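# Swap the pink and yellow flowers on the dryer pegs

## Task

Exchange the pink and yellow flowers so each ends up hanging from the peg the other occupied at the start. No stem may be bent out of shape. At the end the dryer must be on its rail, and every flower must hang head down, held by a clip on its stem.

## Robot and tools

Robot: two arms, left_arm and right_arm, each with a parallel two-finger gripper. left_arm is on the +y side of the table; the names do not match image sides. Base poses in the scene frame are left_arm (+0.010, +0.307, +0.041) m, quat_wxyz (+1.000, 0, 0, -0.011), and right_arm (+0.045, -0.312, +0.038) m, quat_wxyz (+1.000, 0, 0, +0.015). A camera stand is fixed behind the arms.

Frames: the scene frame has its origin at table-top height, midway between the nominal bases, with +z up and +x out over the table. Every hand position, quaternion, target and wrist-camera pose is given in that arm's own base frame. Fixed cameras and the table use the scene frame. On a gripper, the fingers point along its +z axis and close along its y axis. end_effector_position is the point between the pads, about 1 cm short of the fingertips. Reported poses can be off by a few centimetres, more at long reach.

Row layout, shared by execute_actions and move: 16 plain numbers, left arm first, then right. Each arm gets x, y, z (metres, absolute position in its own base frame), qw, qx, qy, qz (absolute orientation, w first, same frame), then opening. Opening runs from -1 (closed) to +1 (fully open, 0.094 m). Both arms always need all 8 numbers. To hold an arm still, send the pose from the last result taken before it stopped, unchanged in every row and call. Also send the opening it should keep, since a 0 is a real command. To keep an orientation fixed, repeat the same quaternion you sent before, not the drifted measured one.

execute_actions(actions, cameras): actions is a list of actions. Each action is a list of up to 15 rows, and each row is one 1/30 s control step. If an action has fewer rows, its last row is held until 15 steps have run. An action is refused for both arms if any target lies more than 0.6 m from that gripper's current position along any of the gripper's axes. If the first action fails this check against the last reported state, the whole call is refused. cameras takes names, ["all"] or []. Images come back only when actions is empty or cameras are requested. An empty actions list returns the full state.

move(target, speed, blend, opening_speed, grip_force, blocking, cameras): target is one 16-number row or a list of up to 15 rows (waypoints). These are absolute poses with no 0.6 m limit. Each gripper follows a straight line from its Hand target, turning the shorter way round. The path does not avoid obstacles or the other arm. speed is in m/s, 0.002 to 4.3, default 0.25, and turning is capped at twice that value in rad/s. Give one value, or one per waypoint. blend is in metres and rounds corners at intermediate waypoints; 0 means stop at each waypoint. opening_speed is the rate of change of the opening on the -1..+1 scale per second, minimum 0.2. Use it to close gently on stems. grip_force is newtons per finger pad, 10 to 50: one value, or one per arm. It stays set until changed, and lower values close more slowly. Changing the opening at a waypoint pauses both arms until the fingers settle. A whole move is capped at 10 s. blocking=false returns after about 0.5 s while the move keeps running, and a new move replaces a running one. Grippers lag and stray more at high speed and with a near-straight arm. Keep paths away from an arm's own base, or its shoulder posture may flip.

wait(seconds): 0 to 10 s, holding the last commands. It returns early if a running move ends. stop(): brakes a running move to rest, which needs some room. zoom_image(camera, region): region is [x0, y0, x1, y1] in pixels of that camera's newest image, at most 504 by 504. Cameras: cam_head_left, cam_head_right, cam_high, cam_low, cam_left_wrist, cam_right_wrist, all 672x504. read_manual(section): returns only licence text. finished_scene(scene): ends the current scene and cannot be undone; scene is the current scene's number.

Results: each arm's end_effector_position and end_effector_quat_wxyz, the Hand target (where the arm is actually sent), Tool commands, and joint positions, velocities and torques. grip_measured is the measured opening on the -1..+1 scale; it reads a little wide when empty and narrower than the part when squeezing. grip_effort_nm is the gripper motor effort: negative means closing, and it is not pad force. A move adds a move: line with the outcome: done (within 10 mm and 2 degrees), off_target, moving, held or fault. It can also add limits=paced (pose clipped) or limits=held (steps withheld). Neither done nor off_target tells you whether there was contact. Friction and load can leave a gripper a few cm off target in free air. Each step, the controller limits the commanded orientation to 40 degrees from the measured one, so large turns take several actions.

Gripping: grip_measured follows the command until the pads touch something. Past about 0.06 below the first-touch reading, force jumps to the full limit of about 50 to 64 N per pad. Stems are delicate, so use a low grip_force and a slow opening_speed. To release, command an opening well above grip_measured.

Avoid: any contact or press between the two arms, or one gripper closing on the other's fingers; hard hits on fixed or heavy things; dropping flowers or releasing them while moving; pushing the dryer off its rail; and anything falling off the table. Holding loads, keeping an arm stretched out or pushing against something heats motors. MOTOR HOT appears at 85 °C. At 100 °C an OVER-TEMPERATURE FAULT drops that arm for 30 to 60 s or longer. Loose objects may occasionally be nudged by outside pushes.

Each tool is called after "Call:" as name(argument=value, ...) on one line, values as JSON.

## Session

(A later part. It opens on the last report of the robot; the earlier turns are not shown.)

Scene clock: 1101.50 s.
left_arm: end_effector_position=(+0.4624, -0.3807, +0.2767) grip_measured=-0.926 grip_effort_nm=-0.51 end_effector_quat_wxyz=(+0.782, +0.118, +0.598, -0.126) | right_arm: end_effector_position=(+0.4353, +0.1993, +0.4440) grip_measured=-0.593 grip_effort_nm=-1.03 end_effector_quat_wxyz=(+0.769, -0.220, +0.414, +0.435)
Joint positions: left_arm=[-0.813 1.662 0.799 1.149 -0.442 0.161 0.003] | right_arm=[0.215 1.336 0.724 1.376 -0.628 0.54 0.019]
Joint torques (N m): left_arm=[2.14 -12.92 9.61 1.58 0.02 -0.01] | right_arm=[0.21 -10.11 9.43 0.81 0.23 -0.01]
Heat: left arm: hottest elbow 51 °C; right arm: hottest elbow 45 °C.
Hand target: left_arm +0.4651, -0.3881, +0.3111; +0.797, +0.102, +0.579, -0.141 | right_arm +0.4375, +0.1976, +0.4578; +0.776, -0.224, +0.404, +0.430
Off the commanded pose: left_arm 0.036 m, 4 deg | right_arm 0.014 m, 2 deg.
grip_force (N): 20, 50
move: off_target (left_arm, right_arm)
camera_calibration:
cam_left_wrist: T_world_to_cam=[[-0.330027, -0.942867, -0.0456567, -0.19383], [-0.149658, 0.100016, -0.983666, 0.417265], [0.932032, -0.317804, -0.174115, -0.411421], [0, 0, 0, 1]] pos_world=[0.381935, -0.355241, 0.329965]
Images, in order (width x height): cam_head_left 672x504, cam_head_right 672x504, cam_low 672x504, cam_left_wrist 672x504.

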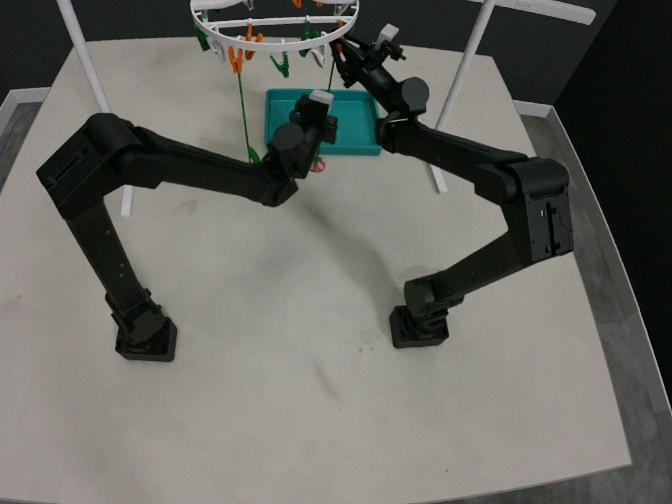

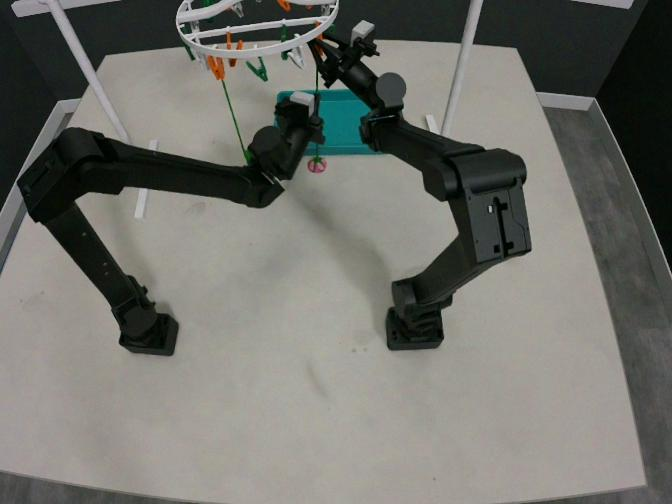

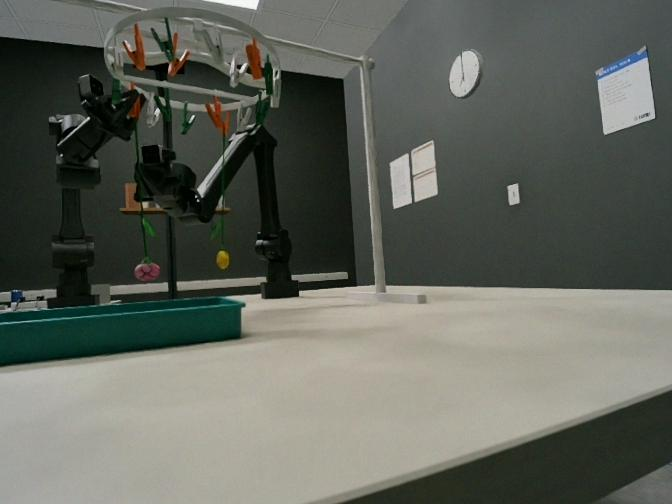

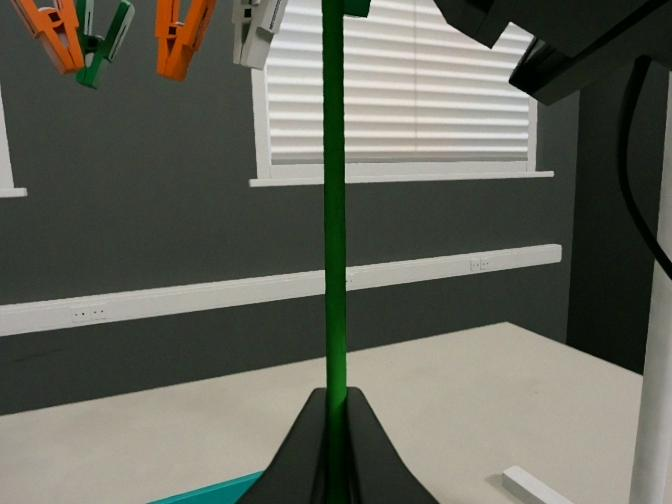

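Call:
move(target=[0.457, -0.389, 0.292, 0.79673, 0.10207, 0.57886, -0.14049, -1.0, 0.4379, 0.1977, 0.458, 0.7758, -0.22386, 0.40386, 0.43003, -0.98], speed=0.06, cameras=["cam_head_left", "cam_low"])

Call:
zoom_image(camera="cam_low", region=[115, 95, 165, 145])

Call:
zoom_image(camera="cam_head_left", region=[310, 30, 360, 80])

Scene clock: 1111.70 s.
left_arm: end_effector_position=(+0.4583, -0.3823, +0.2811) grip_measured=-0.926 grip_effort_nm=-0.51 end_effector_quat_wxyz=(+0.787, +0.110, +0.592, -0.130) | right_arm: end_effector_position=(+0.4329, +0.1988, +0.4474) grip_measured=-0.593 grip_effort_nm=-1.03 end_effector_quat_wxyz=(+0.770, -0.221, +0.411, +0.435)
Joint positions: left_arm=[-0.823 1.663 0.799 1.173 -0.457 0.161 0.003] | right_arm=[0.215 1.328 0.724 1.376 -0.628 0.54 0.019]
Joint torques (N m): left_arm=[1.85 -10.58 7.53 3.03 0.05 0.05] | right_arm=[0.38 -9 9.46 0.85 0.23 -0.01]
Heat: left arm: hottest elbow 51 °C; right arm: hottest elbow 45 °C.
Hand target: left_arm +0.4567, -0.3888, +0.2920; +0.797, +0.102, +0.579, -0.141 | right_arm +0.4376, +0.1976, +0.4578; +0.776, -0.224, +0.404, +0.430
Off the commanded pose: left_arm 0.013 m, 2 deg | right_arm 0.012 m, 1 deg.
grip_force (N): 20, 50
move: off_target (left_arm, right_arm)
Images, in order (width x height): cam_head_left 672x504, cam_low 672x504.

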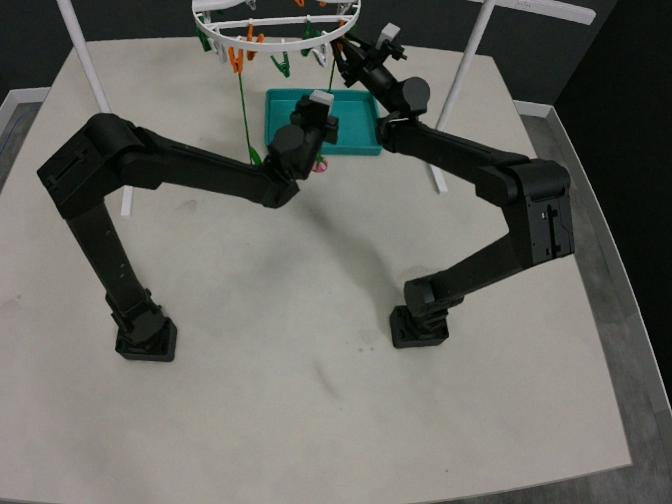

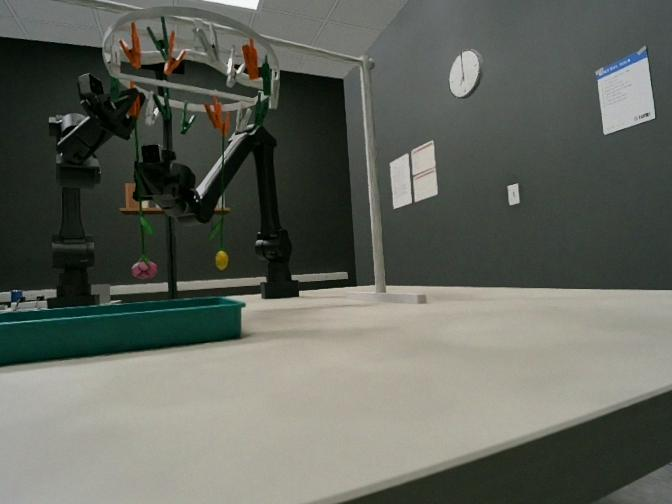

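Scaled by 10.080 from the camera's 672x504 image, which has a finer 960x720 frame.

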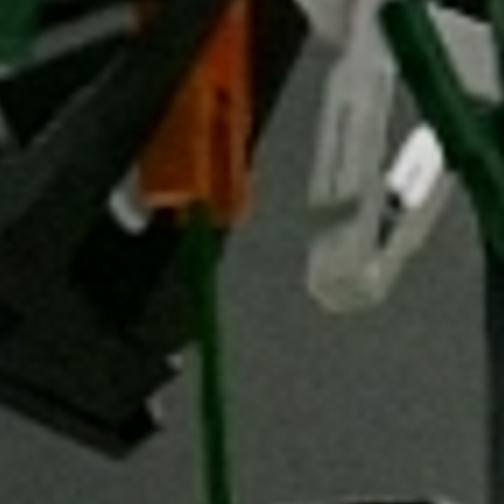

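Scaled by 10.080 from the camera's 672x504 image, which has a finer 960x720 frame.

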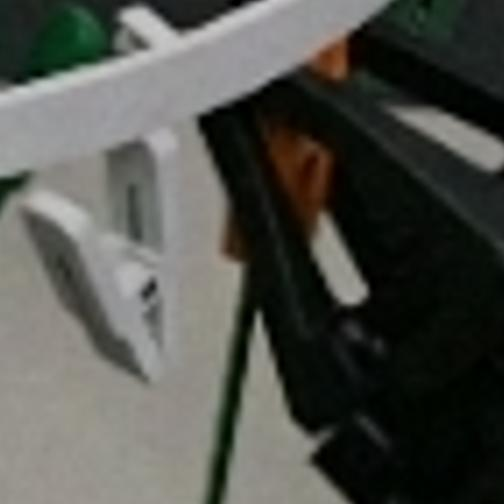

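Call:
move(target=[0.455, -0.389, 0.262, 0.79673, 0.10207, 0.57886, -0.14049, -1.0, 0.4379, 0.1977, 0.458, 0.7758, -0.22386, 0.40386, 0.43003, -0.98], speed=0.08, cameras=["cam_head_left", "cam_low", "cam_left_wrist", "cam_head_right"])

Call:
zoom_image(camera="cam_low", region=[115, 95, 165, 145])

Call:
zoom_image(camera="cam_head_left", region=[310, 30, 360, 80])

Scene clock: 1116.67 s.
left_arm: end_effector_position=(+0.4585, -0.3847, +0.2657) grip_measured=-0.926 grip_effort_nm=-0.51 end_effector_quat_wxyz=(+0.796, +0.101, +0.581, -0.137) | right_arm: end_effector_position=(+0.4330, +0.1988, +0.4473) grip_measured=-0.593 grip_effort_nm=-1.03 end_effector_quat_wxyz=(+0.770, -0.221, +0.411, +0.435)
Joint positions: left_arm=[-0.826 1.728 0.799 1.275 -0.459 0.161 0.003] | right_arm=[0.215 1.328 0.724 1.375 -0.628 0.54 0.019]
Joint torques (N m): left_arm=[1.85 -10.46 5.76 2.63 0.03 0.07] | right_arm=[0.15 -9.05 9.43 0.9 0.24 -0.01]
Heat: left arm: hottest elbow 51 °C; right arm: hottest elbow 45 °C.
Hand target: left_arm +0.4550, -0.3890, +0.2620; +0.797, +0.102, +0.579, -0.141 | right_arm +0.4376, +0.1976, +0.4578; +0.776, -0.224, +0.404, +0.430
Off the commanded pose: left_arm 0.007 m, 1 deg | right_arm 0.012 m, 1 deg.
grip_force (N): 20, 50
move: off_target (right_arm)
camera_calibration:
cam_left_wrist: T_world_to_cam=[[-0.326822, -0.944987, -0.0136856, -0.21009], [-0.11407, 0.0538174, -0.992014, 0.374308], [0.938177, -0.322651, -0.125383, -0.42862], [0, 0, 0, 1]] pos_world=[0.376156, -0.356971, 0.314702]
Images, in order (width x height): cam_head_left 672x504, cam_head_right 672x504, cam_low 672x504, cam_left_wrist 672x504.

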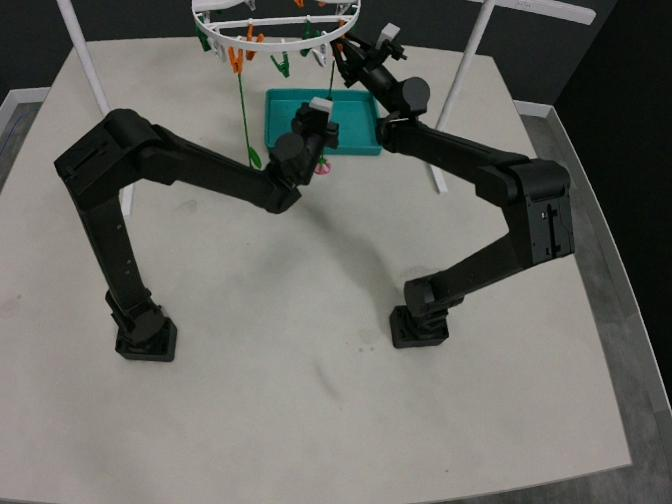

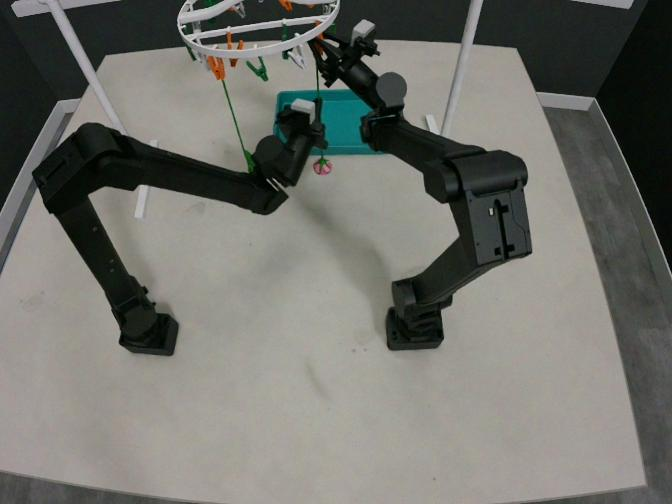

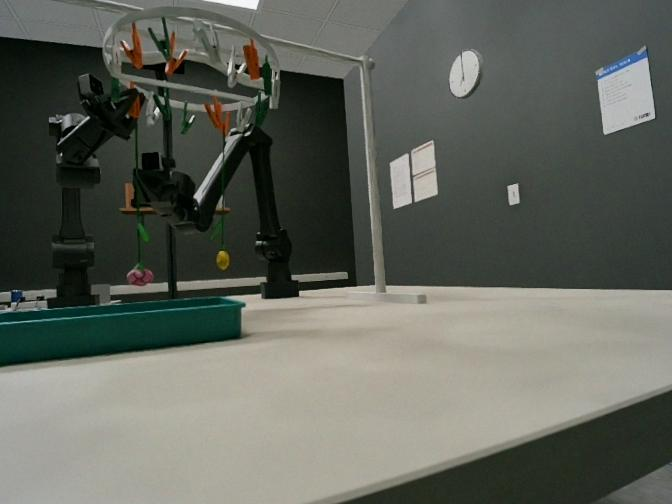

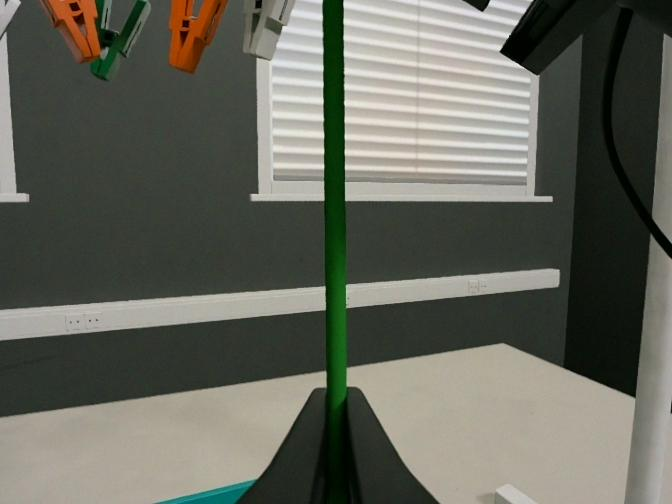

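Scaled by 10.080 from the camera's 672x504 image, which has a finer 960x720 frame.

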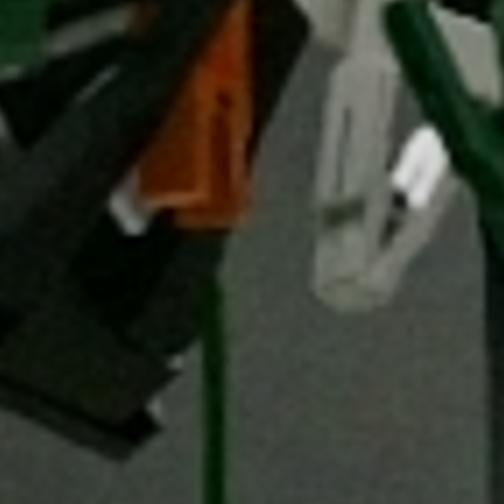

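Scaled by 10.080 from the camera's 672x504 image, which has a finer 960x720 frame.

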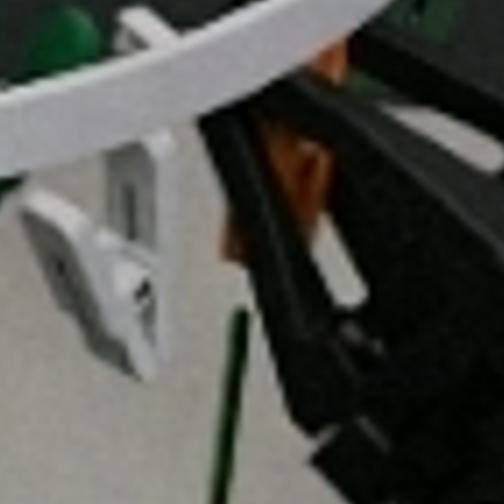

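Call:
move(target=[0.4591, -0.3937, 0.306, 0.79673, 0.10207, 0.57886, -0.14049, -1.0, 0.4379, 0.1977, 0.458, 0.7758, -0.22386, 0.40386, 0.43003, -0.98], speed=0.05, cameras=["cam_head_left", "cam_low"])

Call:
zoom_image(camera="cam_low", region=[115, 95, 165, 145])

Call:
zoom_image(camera="cam_head_left", region=[310, 30, 360, 80])

Scene clock: 1131.80 s.
left_arm: end_effector_position=(+0.4579, -0.3838, +0.2780) grip_measured=-0.926 grip_effort_nm=-0.51 end_effector_quat_wxyz=(+0.785, +0.112, +0.595, -0.129) | right_arm: end_effector_position=(+0.4330, +0.1988, +0.4473) grip_measured=-0.593 grip_effort_nm=-1.03 end_effector_quat_wxyz=(+0.770, -0.221, +0.411, +0.435)
Joint positions: left_arm=[-0.826 1.667 0.799 1.17 -0.459 0.161 0.003] | right_arm=[0.215 1.328 0.724 1.375 -0.628 0.54 0.019]
Joint torques (N m): left_arm=[1.79 -12.51 9.03 1.48 0.02 0.07] | right_arm=[0.03 -9.05 9.43 0.9 0.25 -0.02]
Heat: left arm: hottest elbow 50 °C; right arm: hottest elbow 46 °C.
Hand target: left_arm +0.4581, -0.3927, +0.3060; +0.797, +0.102, +0.579, -0.141 | right_arm +0.4376, +0.1976, +0.4578; +0.776, -0.224, +0.404, +0.430
Off the commanded pose: left_arm 0.030 m, 3 deg | right_arm 0.012 m, 1 deg.
grip_force (N): 20, 50
move: off_target (left_arm, right_arm)
Images, in order (width x height): cam_head_left 672x504, cam_low 672x504.

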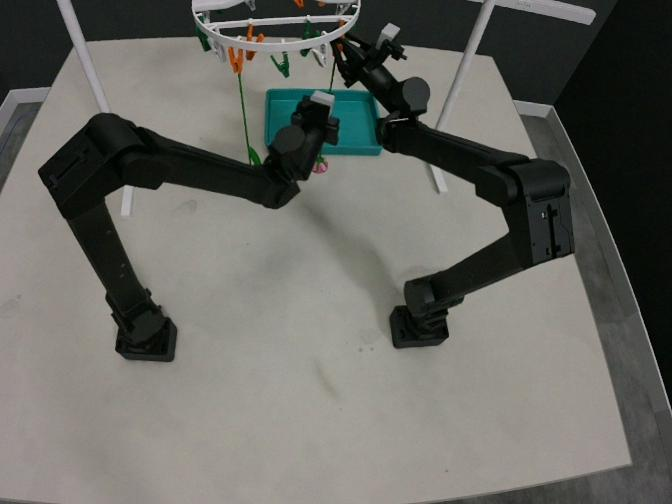

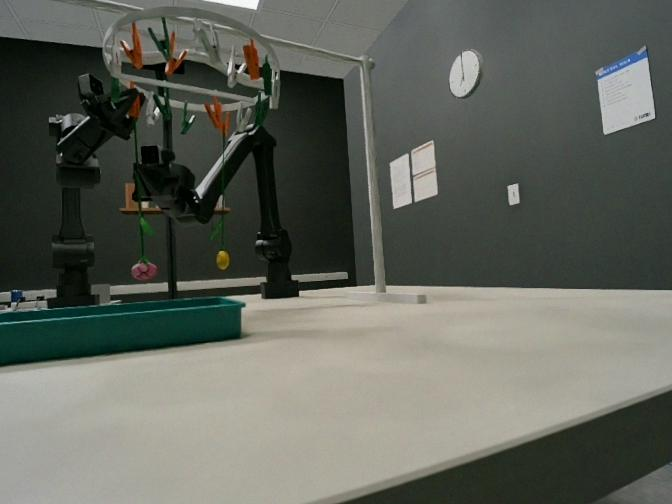

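Scaled by 10.080 from the camera's 672x504 image, which has a finer 960x720 frame.

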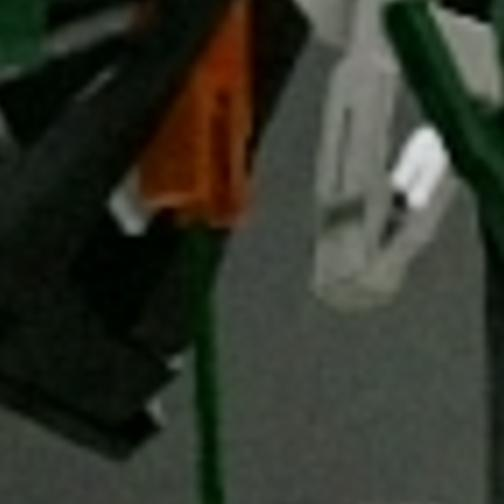

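Scaled by 10.080 from the camera's 672x504 image, which has a finer 960x720 frame.

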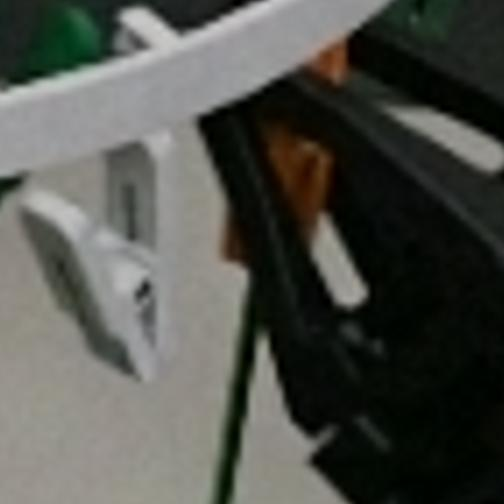

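Call:
move(target=[[0.449, -0.391, 0.262, 0.79673, 0.10207, 0.57886, -0.14049, -1.0, 0.4379, 0.1977, 0.458, 0.7758, -0.22386, 0.40386, 0.43003, -0.98], [0.4555, -0.394, 0.303, 0.79673, 0.10207, 0.57886, -0.14049, -1.0, 0.4379, 0.1977, 0.458, 0.7758, -0.22386, 0.40386, 0.43003, -0.98]], speed=0.06, cameras=["cam_head_left", "cam_low", "cam_left_wrist"])

Call:
zoom_image(camera="cam_low", region=[115, 95, 165, 145])

Call:
zoom_image(camera="cam_head_left", region=[310, 30, 360, 80])

Scene clock: 1141.93 s.
left_arm: end_effector_position=(+0.4517, -0.3857, +0.2761) grip_measured=-0.926 grip_effort_nm=-0.51 end_effector_quat_wxyz=(+0.785, +0.111, +0.595, -0.131) | right_arm: end_effector_position=(+0.4330, +0.1988, +0.4473) grip_measured=-0.593 grip_effort_nm=-1.03 end_effector_quat_wxyz=(+0.770, -0.221, +0.411, +0.435)
Joint positions: left_arm=[-0.839 1.667 0.79 1.182 -0.471 0.161 0.003] | right_arm=[0.215 1.328 0.724 1.375 -0.628 0.54 0.019]
Joint torques (N m): left_arm=[2.26 -12.34 9.01 1.55 0.22 0.11] | right_arm=[0.15 -8.94 9.43 0.85 0.23 -0.02]
Heat: left arm: hottest elbow 50 °C; right arm: hottest elbow 46 °C.
Hand target: left_arm +0.4546, -0.3930, +0.3030; +0.797, +0.102, +0.579, -0.140 | right_arm +0.4376, +0.1976, +0.4578; +0.776, -0.224, +0.404, +0.430
Off the commanded pose: left_arm 0.028 m, 3 deg | right_arm 0.012 m, 1 deg.
grip_force (N): 20, 50
move: off_target (left_arm, right_arm)
camera_calibration:
cam_left_wrist: T_world_to_cam=[[-0.328842, -0.943921, -0.0295934, -0.207442], [-0.143666, 0.0809724, -0.986308, 0.406227], [0.933393, -0.320088, -0.162236, -0.40786], [0, 0, 0, 1]] pos_world=[0.370839, -0.359253, 0.328357]
Images, in order (width x height): cam_head_left 672x504, cam_low 672x504, cam_left_wrist 672x504.

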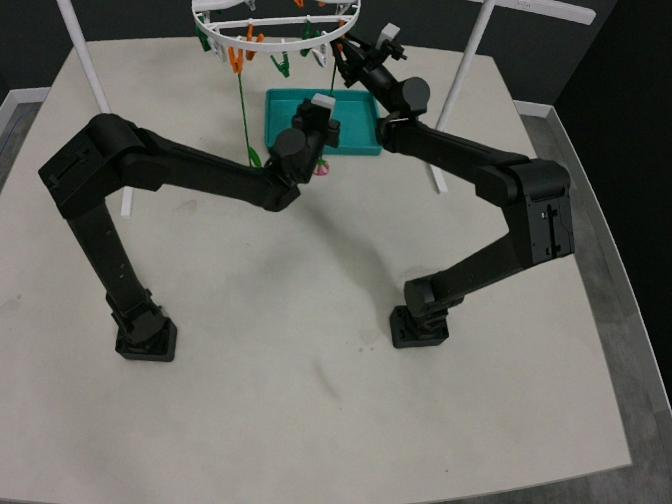

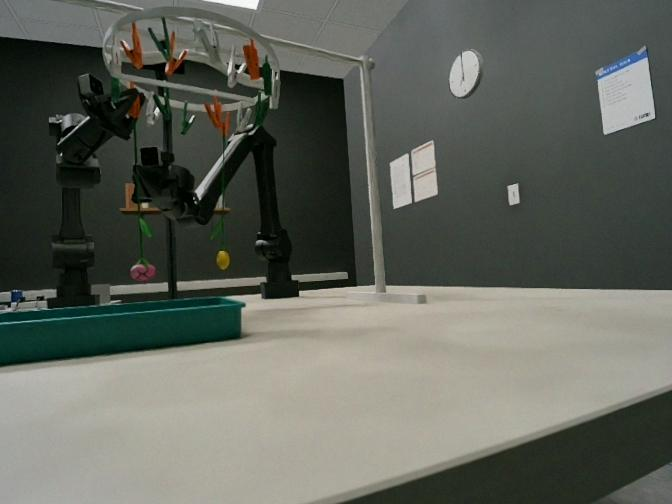

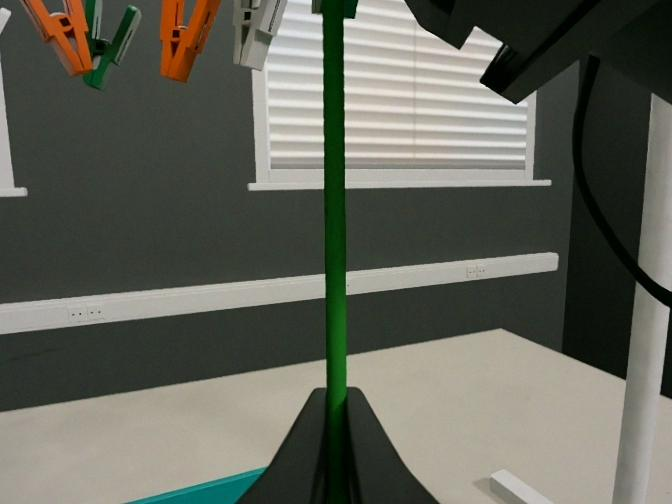

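Scaled by 10.080 from the camera's 672x504 image, which has a finer 960x720 frame.

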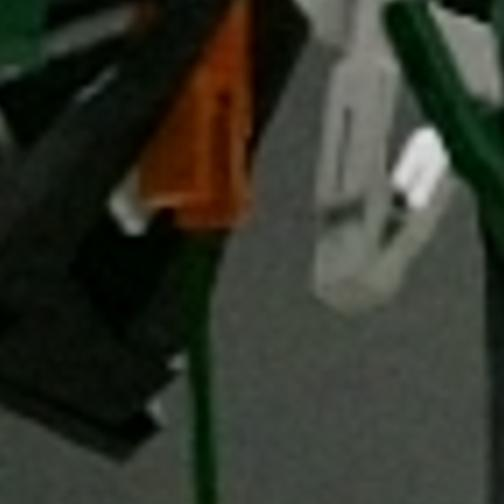

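Scaled by 10.080 from the camera's 672x504 image, which has a finer 960x720 frame.

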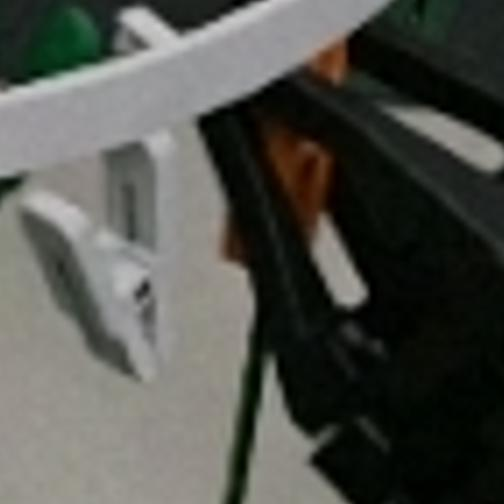

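Call:
zoom_image(camera="cam_head_left", region=[322, 40, 352, 70])

Call:
zoom_image(camera="cam_low", region=[120, 100, 150, 130])

Call:
execute_actions(actions=[], cameras=["cam_head_right", "cam_high"])

Call:
zoom_image(camera="cam_head_right", region=[302, 40, 342, 80])

Call:
zoom_image(camera="cam_high", region=[240, 195, 300, 255])

Scaled by 16.800 from the camera's 672x504 image, which has a finer 960x720 frame.

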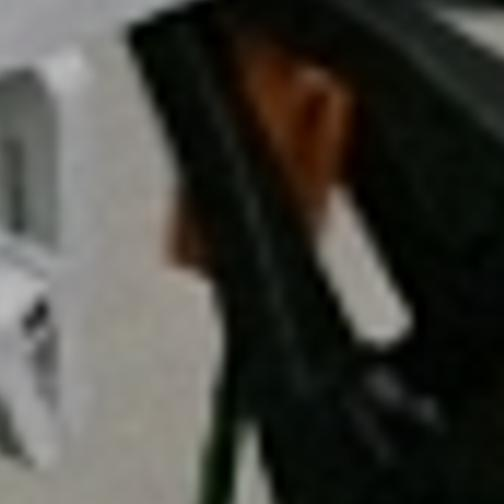

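Scaled by 16.800 from the camera's 672x504 image, which has a finer 960x720 frame.

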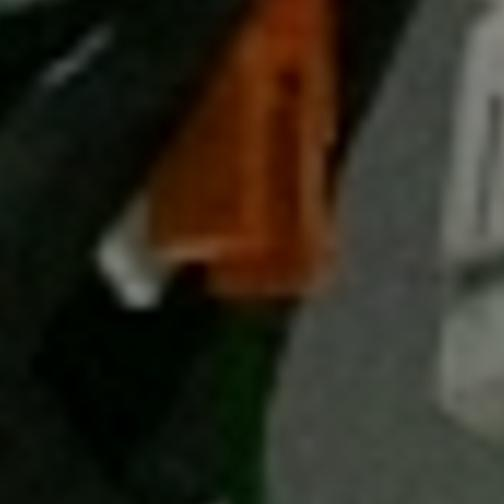

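Scene clock: 1152.93 s.
left_arm: end_effector_position=(+0.4517, -0.3857, +0.2760) grip_measured=-0.926 grip_effort_nm=-0.51 end_effector_quat_wxyz=(+0.785, +0.111, +0.595, -0.131) | right_arm: end_effector_position=(+0.4330, +0.1988, +0.4473) grip_measured=-0.593 grip_effort_nm=-1.03 end_effector_quat_wxyz=(+0.770, -0.221, +0.411, +0.435)
Joint positions: left_arm=[-0.839 1.667 0.79 1.181 -0.471 0.161 0.003] | right_arm=[0.215 1.328 0.724 1.375 -0.628 0.54 0.019]
Joint velocities: within noise
Joint torques (N m): left_arm=[2.32 -12.28 9.03 1.48 0.22 0.11] | right_arm=[0.26 -9.05 9.42 0.9 0.22 -0.02]
Heat: left arm: hottest elbow 51 °C; right arm: hottest elbow 46 °C.
Hand target: left_arm +0.4546, -0.3930, +0.3030; +0.797, +0.102, +0.579, -0.140 | right_arm +0.4376, +0.1976, +0.4578; +0.776, -0.224, +0.404, +0.430
Tool commands: left_gripper/opening=-1.0 right_gripper/opening=-0.98
Off the commanded pose: left_arm 0.028 m, 3 deg | right_arm 0.012 m, 1 deg.
grip_force (N): 20, 50
Images, in order (width x height): cam_head_right 672x504, cam_high 672x504.

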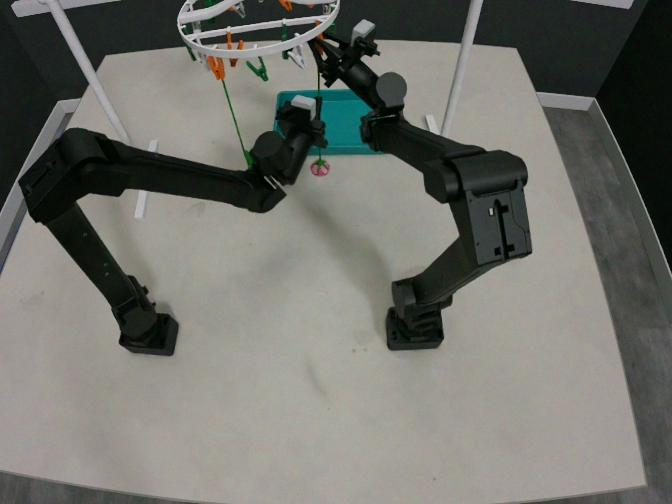

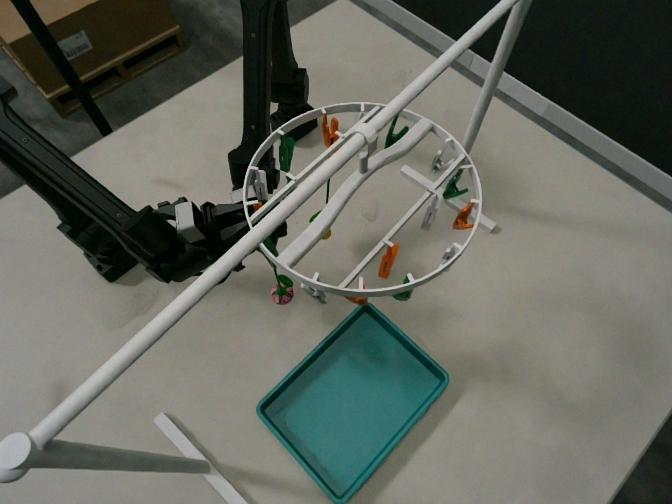

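Scaled by 12.600 from the camera's 672x504 image, which has a finer 960x720 frame.

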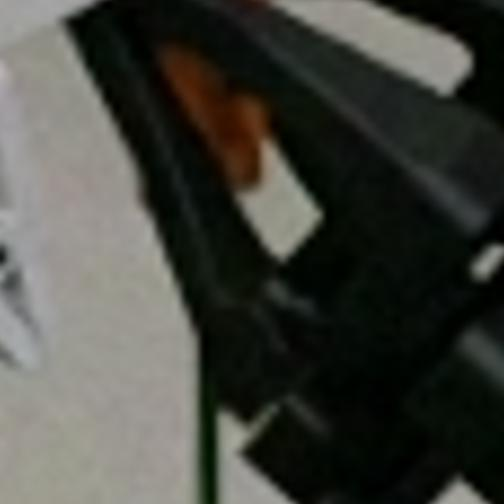

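Scaled by 8.400 from the camera's 672x504 image, which has a finer 960x720 frame.

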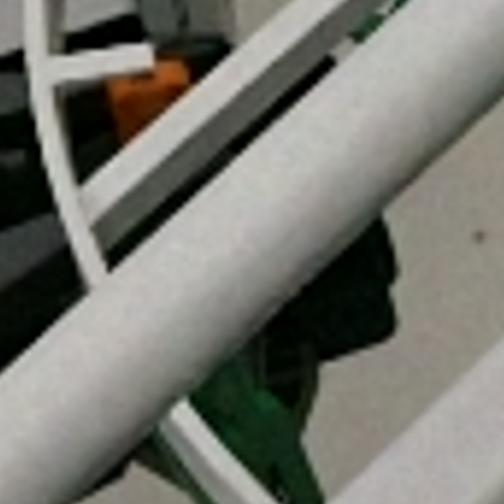

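Call:
move(target=[0.4575, -0.395, 0.311, 0.79673, 0.10207, 0.57886, -0.14049, -1.0, 0.4379, 0.1977, 0.458, 0.7758, -0.22386, 0.40386, 0.43003, -0.98], speed=0.04, cameras=["cam_head_left", "cam_low"])

Call:
zoom_image(camera="cam_low", region=[120, 100, 150, 130])

Call:
zoom_image(camera="cam_head_left", region=[322, 40, 352, 70])

Scene clock: 1167.70 s.
left_arm: end_effector_position=(+0.4527, -0.3873, +0.2805) grip_measured=-0.926 grip_effort_nm=-0.51 end_effector_quat_wxyz=(+0.784, +0.113, +0.597, -0.130) | right_arm: end_effector_position=(+0.4330, +0.1988, +0.4473) grip_measured=-0.593 grip_effort_nm=-1.03 end_effector_quat_wxyz=(+0.770, -0.221, +0.411, +0.435)
Joint positions: left_arm=[-0.839 1.655 0.797 1.156 -0.469 0.161 0.003] | right_arm=[0.215 1.328 0.724 1.375 -0.628 0.54 0.019]
Joint torques (N m): left_arm=[2.37 -12.45 9.42 1.51 0.22 0.1] | right_arm=[-0.03 -8.94 9.4 0.9 0.24 -0.01]
Heat: left arm: hottest elbow 52 °C; right arm: hottest elbow 46 °C.
Hand target: left_arm +0.4563, -0.3937, +0.3111; +0.797, +0.102, +0.579, -0.141 | right_arm +0.4376, +0.1976, +0.4578; +0.776, -0.224, +0.404, +0.430
Off the commanded pose: left_arm 0.032 m, 3 deg | right_arm 0.012 m, 1 deg.
grip_force (N): 20, 50
move: off_target (left_arm, right_arm)
Images, in order (width x height): cam_head_left 672x504, cam_low 672x504.

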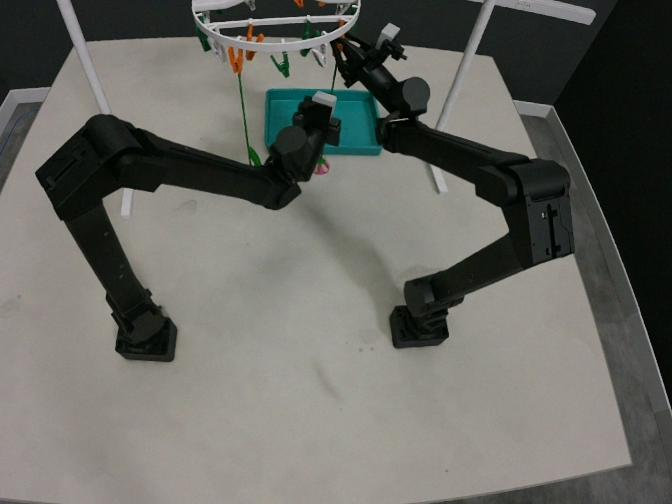

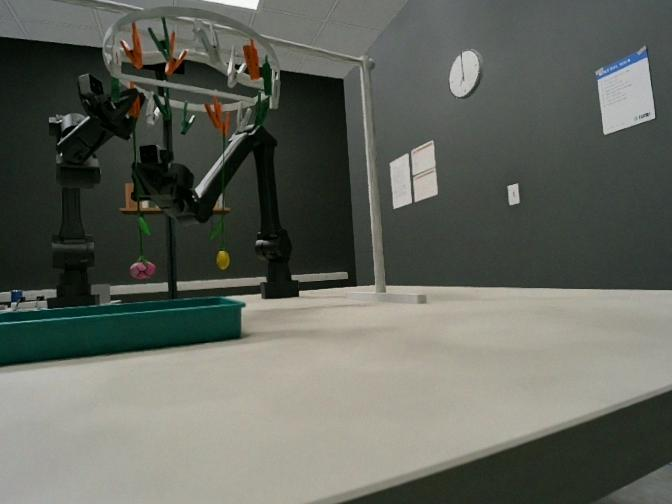

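Scaled by 16.800 from the camera's 672x504 image, which has a finer 960x720 frame.

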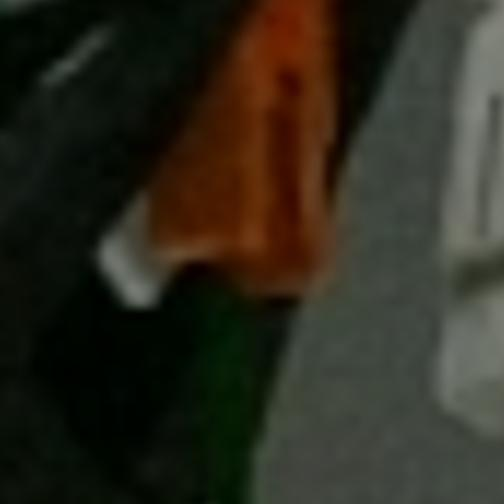

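Scaled by 16.800 from the camera's 672x504 image, which has a finer 960x720 frame.

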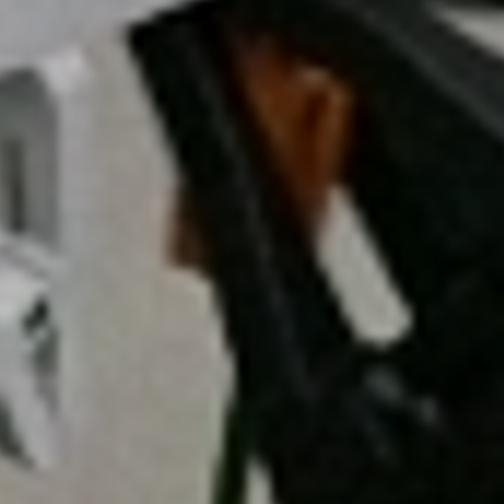

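Call:
move(target=[0.4578, -0.3948, 0.32, 0.79673, 0.10207, 0.57886, -0.14049, -1.0, 0.4379, 0.1977, 0.458, 0.7758, -0.22386, 0.40386, 0.43003, -0.98], speed=0.04, cameras=["cam_head_left", "cam_low"])

Call:
zoom_image(camera="cam_low", region=[115, 95, 165, 145])

Call:
zoom_image(camera="cam_head_left", region=[310, 30, 360, 80])

Scene clock: 1172.13 s.
left_arm: end_effector_position=(+0.4528, -0.3876, +0.2885) grip_measured=-0.926 grip_effort_nm=-0.51 end_effector_quat_wxyz=(+0.783, +0.114, +0.597, -0.130) | right_arm: end_effector_position=(+0.4330, +0.1988, +0.4473) grip_measured=-0.593 grip_effort_nm=-1.03 end_effector_quat_wxyz=(+0.770, -0.221, +0.411, +0.435)
Joint positions: left_arm=[-0.839 1.636 0.804 1.129 -0.468 0.161 0.003] | right_arm=[0.215 1.328 0.724 1.375 -0.628 0.54 0.019]
Joint torques (N m): left_arm=[2.49 -12.4 9.63 1.42 0.22 0.09] | right_arm=[0.26 -8.94 9.42 0.92 0.24 -0.01]
Heat: left arm: hottest elbow 53 °C; right arm: hottest elbow 46 °C.
Hand target: left_arm +0.4566, -0.3935, +0.3201; +0.797, +0.102, +0.579, -0.141 | right_arm +0.4376, +0.1976, +0.4578; +0.776, -0.224, +0.404, +0.430
Off the commanded pose: left_arm 0.033 m, 3 deg | right_arm 0.012 m, 1 deg.
grip_force (N): 20, 50
move: off_target (left_arm, right_arm)
Images, in order (width x height): cam_head_left 672x504, cam_low 672x504.

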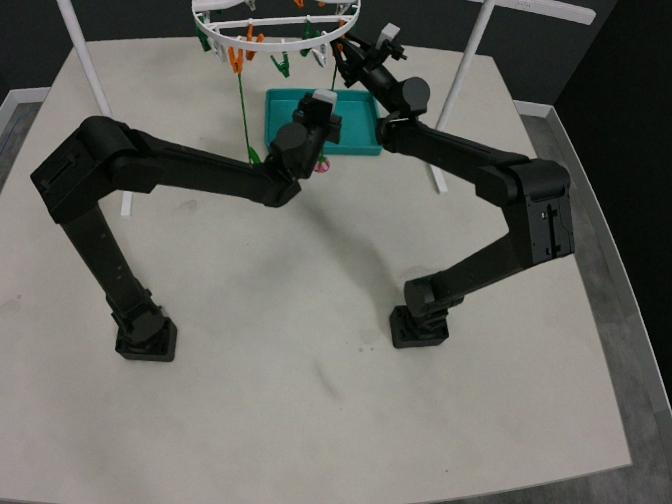

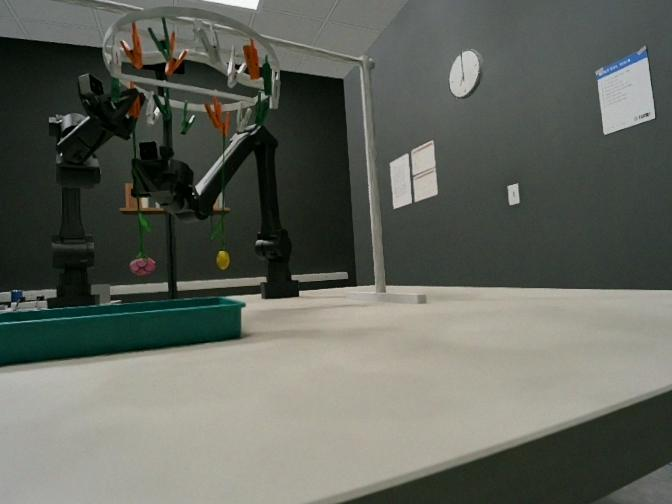

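Scaled by 10.080 from the camera's 672x504 image, which has a finer 960x720 frame.

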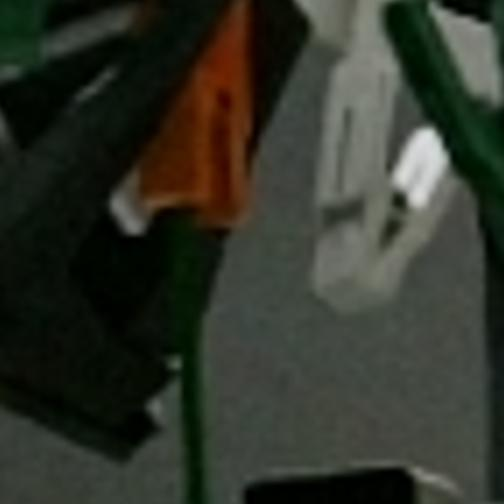

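Scaled by 10.080 from the camera's 672x504 image, which has a finer 960x720 frame.

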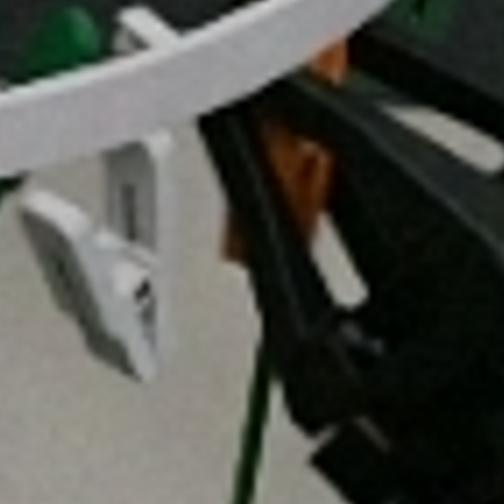

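Call:
move(target=[0.4583, -0.3948, 0.33, 0.79673, 0.10207, 0.57886, -0.14049, -1.0, 0.4379, 0.1977, 0.458, 0.7758, -0.22386, 0.40386, 0.43003, -0.98], speed=0.04, cameras=["cam_head_left", "cam_low"])

Call:
zoom_image(camera="cam_low", region=[115, 95, 165, 145])

Call:
zoom_image(camera="cam_low", region=[105, 95, 175, 295])

Call:
zoom_image(camera="cam_head_left", region=[310, 30, 360, 80])

Scene clock: 1176.63 s.
left_arm: end_effector_position=(+0.4531, -0.3881, +0.2977) grip_measured=-0.926 grip_effort_nm=-0.51 end_effector_quat_wxyz=(+0.783, +0.114, +0.597, -0.130) | right_arm: end_effector_position=(+0.4330, +0.1988, +0.4473) grip_measured=-0.593 grip_effort_nm=-1.03 end_effector_quat_wxyz=(+0.770, -0.221, +0.411, +0.435)
Joint positions: left_arm=[-0.839 1.616 0.813 1.099 -0.468 0.161 0.003] | right_arm=[0.215 1.328 0.724 1.375 -0.628 0.54 0.019]
Joint torques (N m): left_arm=[2.61 -12.34 9.87 1.55 0.22 0.09] | right_arm=[0.21 -9 9.43 0.9 0.24 -0.01]
Heat: left arm: hottest elbow 54 °C; right arm: hottest elbow 46 °C.
Hand target: left_arm +0.4570, -0.3935, +0.3300; +0.797, +0.102, +0.579, -0.141 | right_arm +0.4376, +0.1976, +0.4578; +0.776, -0.224, +0.404, +0.430
Off the commanded pose: left_arm 0.033 m, 3 deg | right_arm 0.012 m, 1 deg.
grip_force (N): 20, 50
move: off_target (left_arm, right_arm)
Images, in order (width x height): cam_head_left 672x504, cam_low 672x504.

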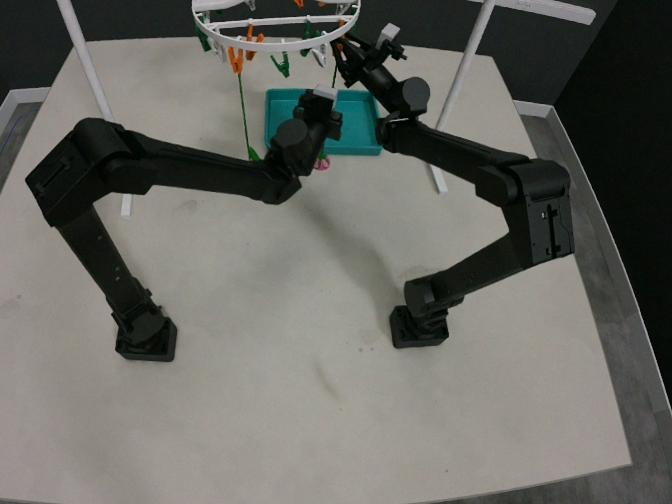

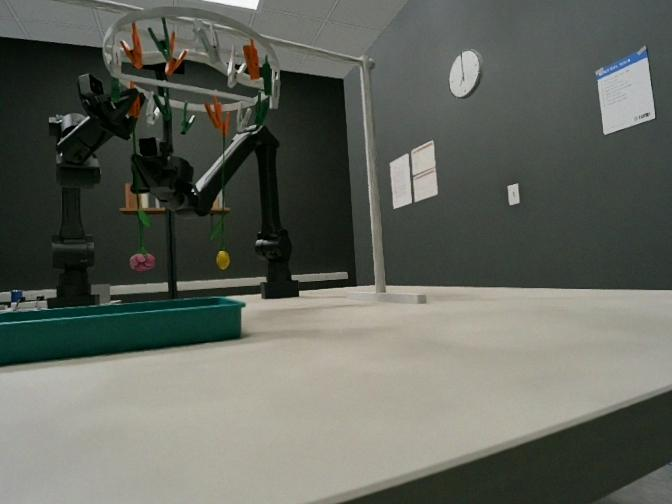

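Scaled by 10.080 from the camera's 672x504 image, which has a finer 960x720 frame.

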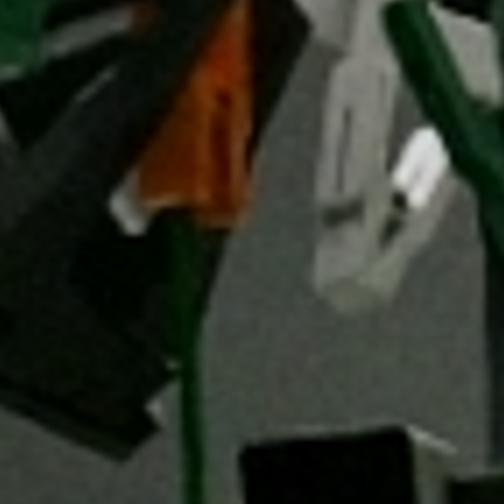

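Scaled by 2.520 from the camera's 672x504 image, which has a finer 960x720 frame.

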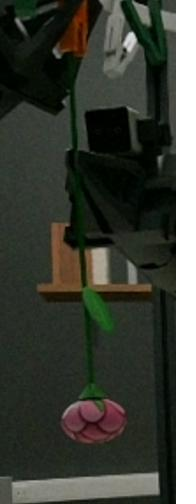

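Scaled by 10.080 from the camera's 672x504 image, which has a finer 960x720 frame.

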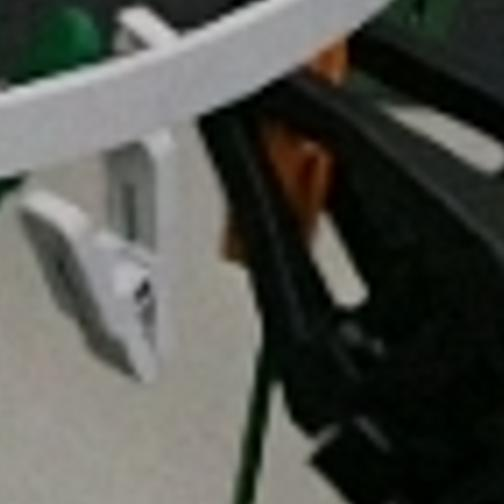

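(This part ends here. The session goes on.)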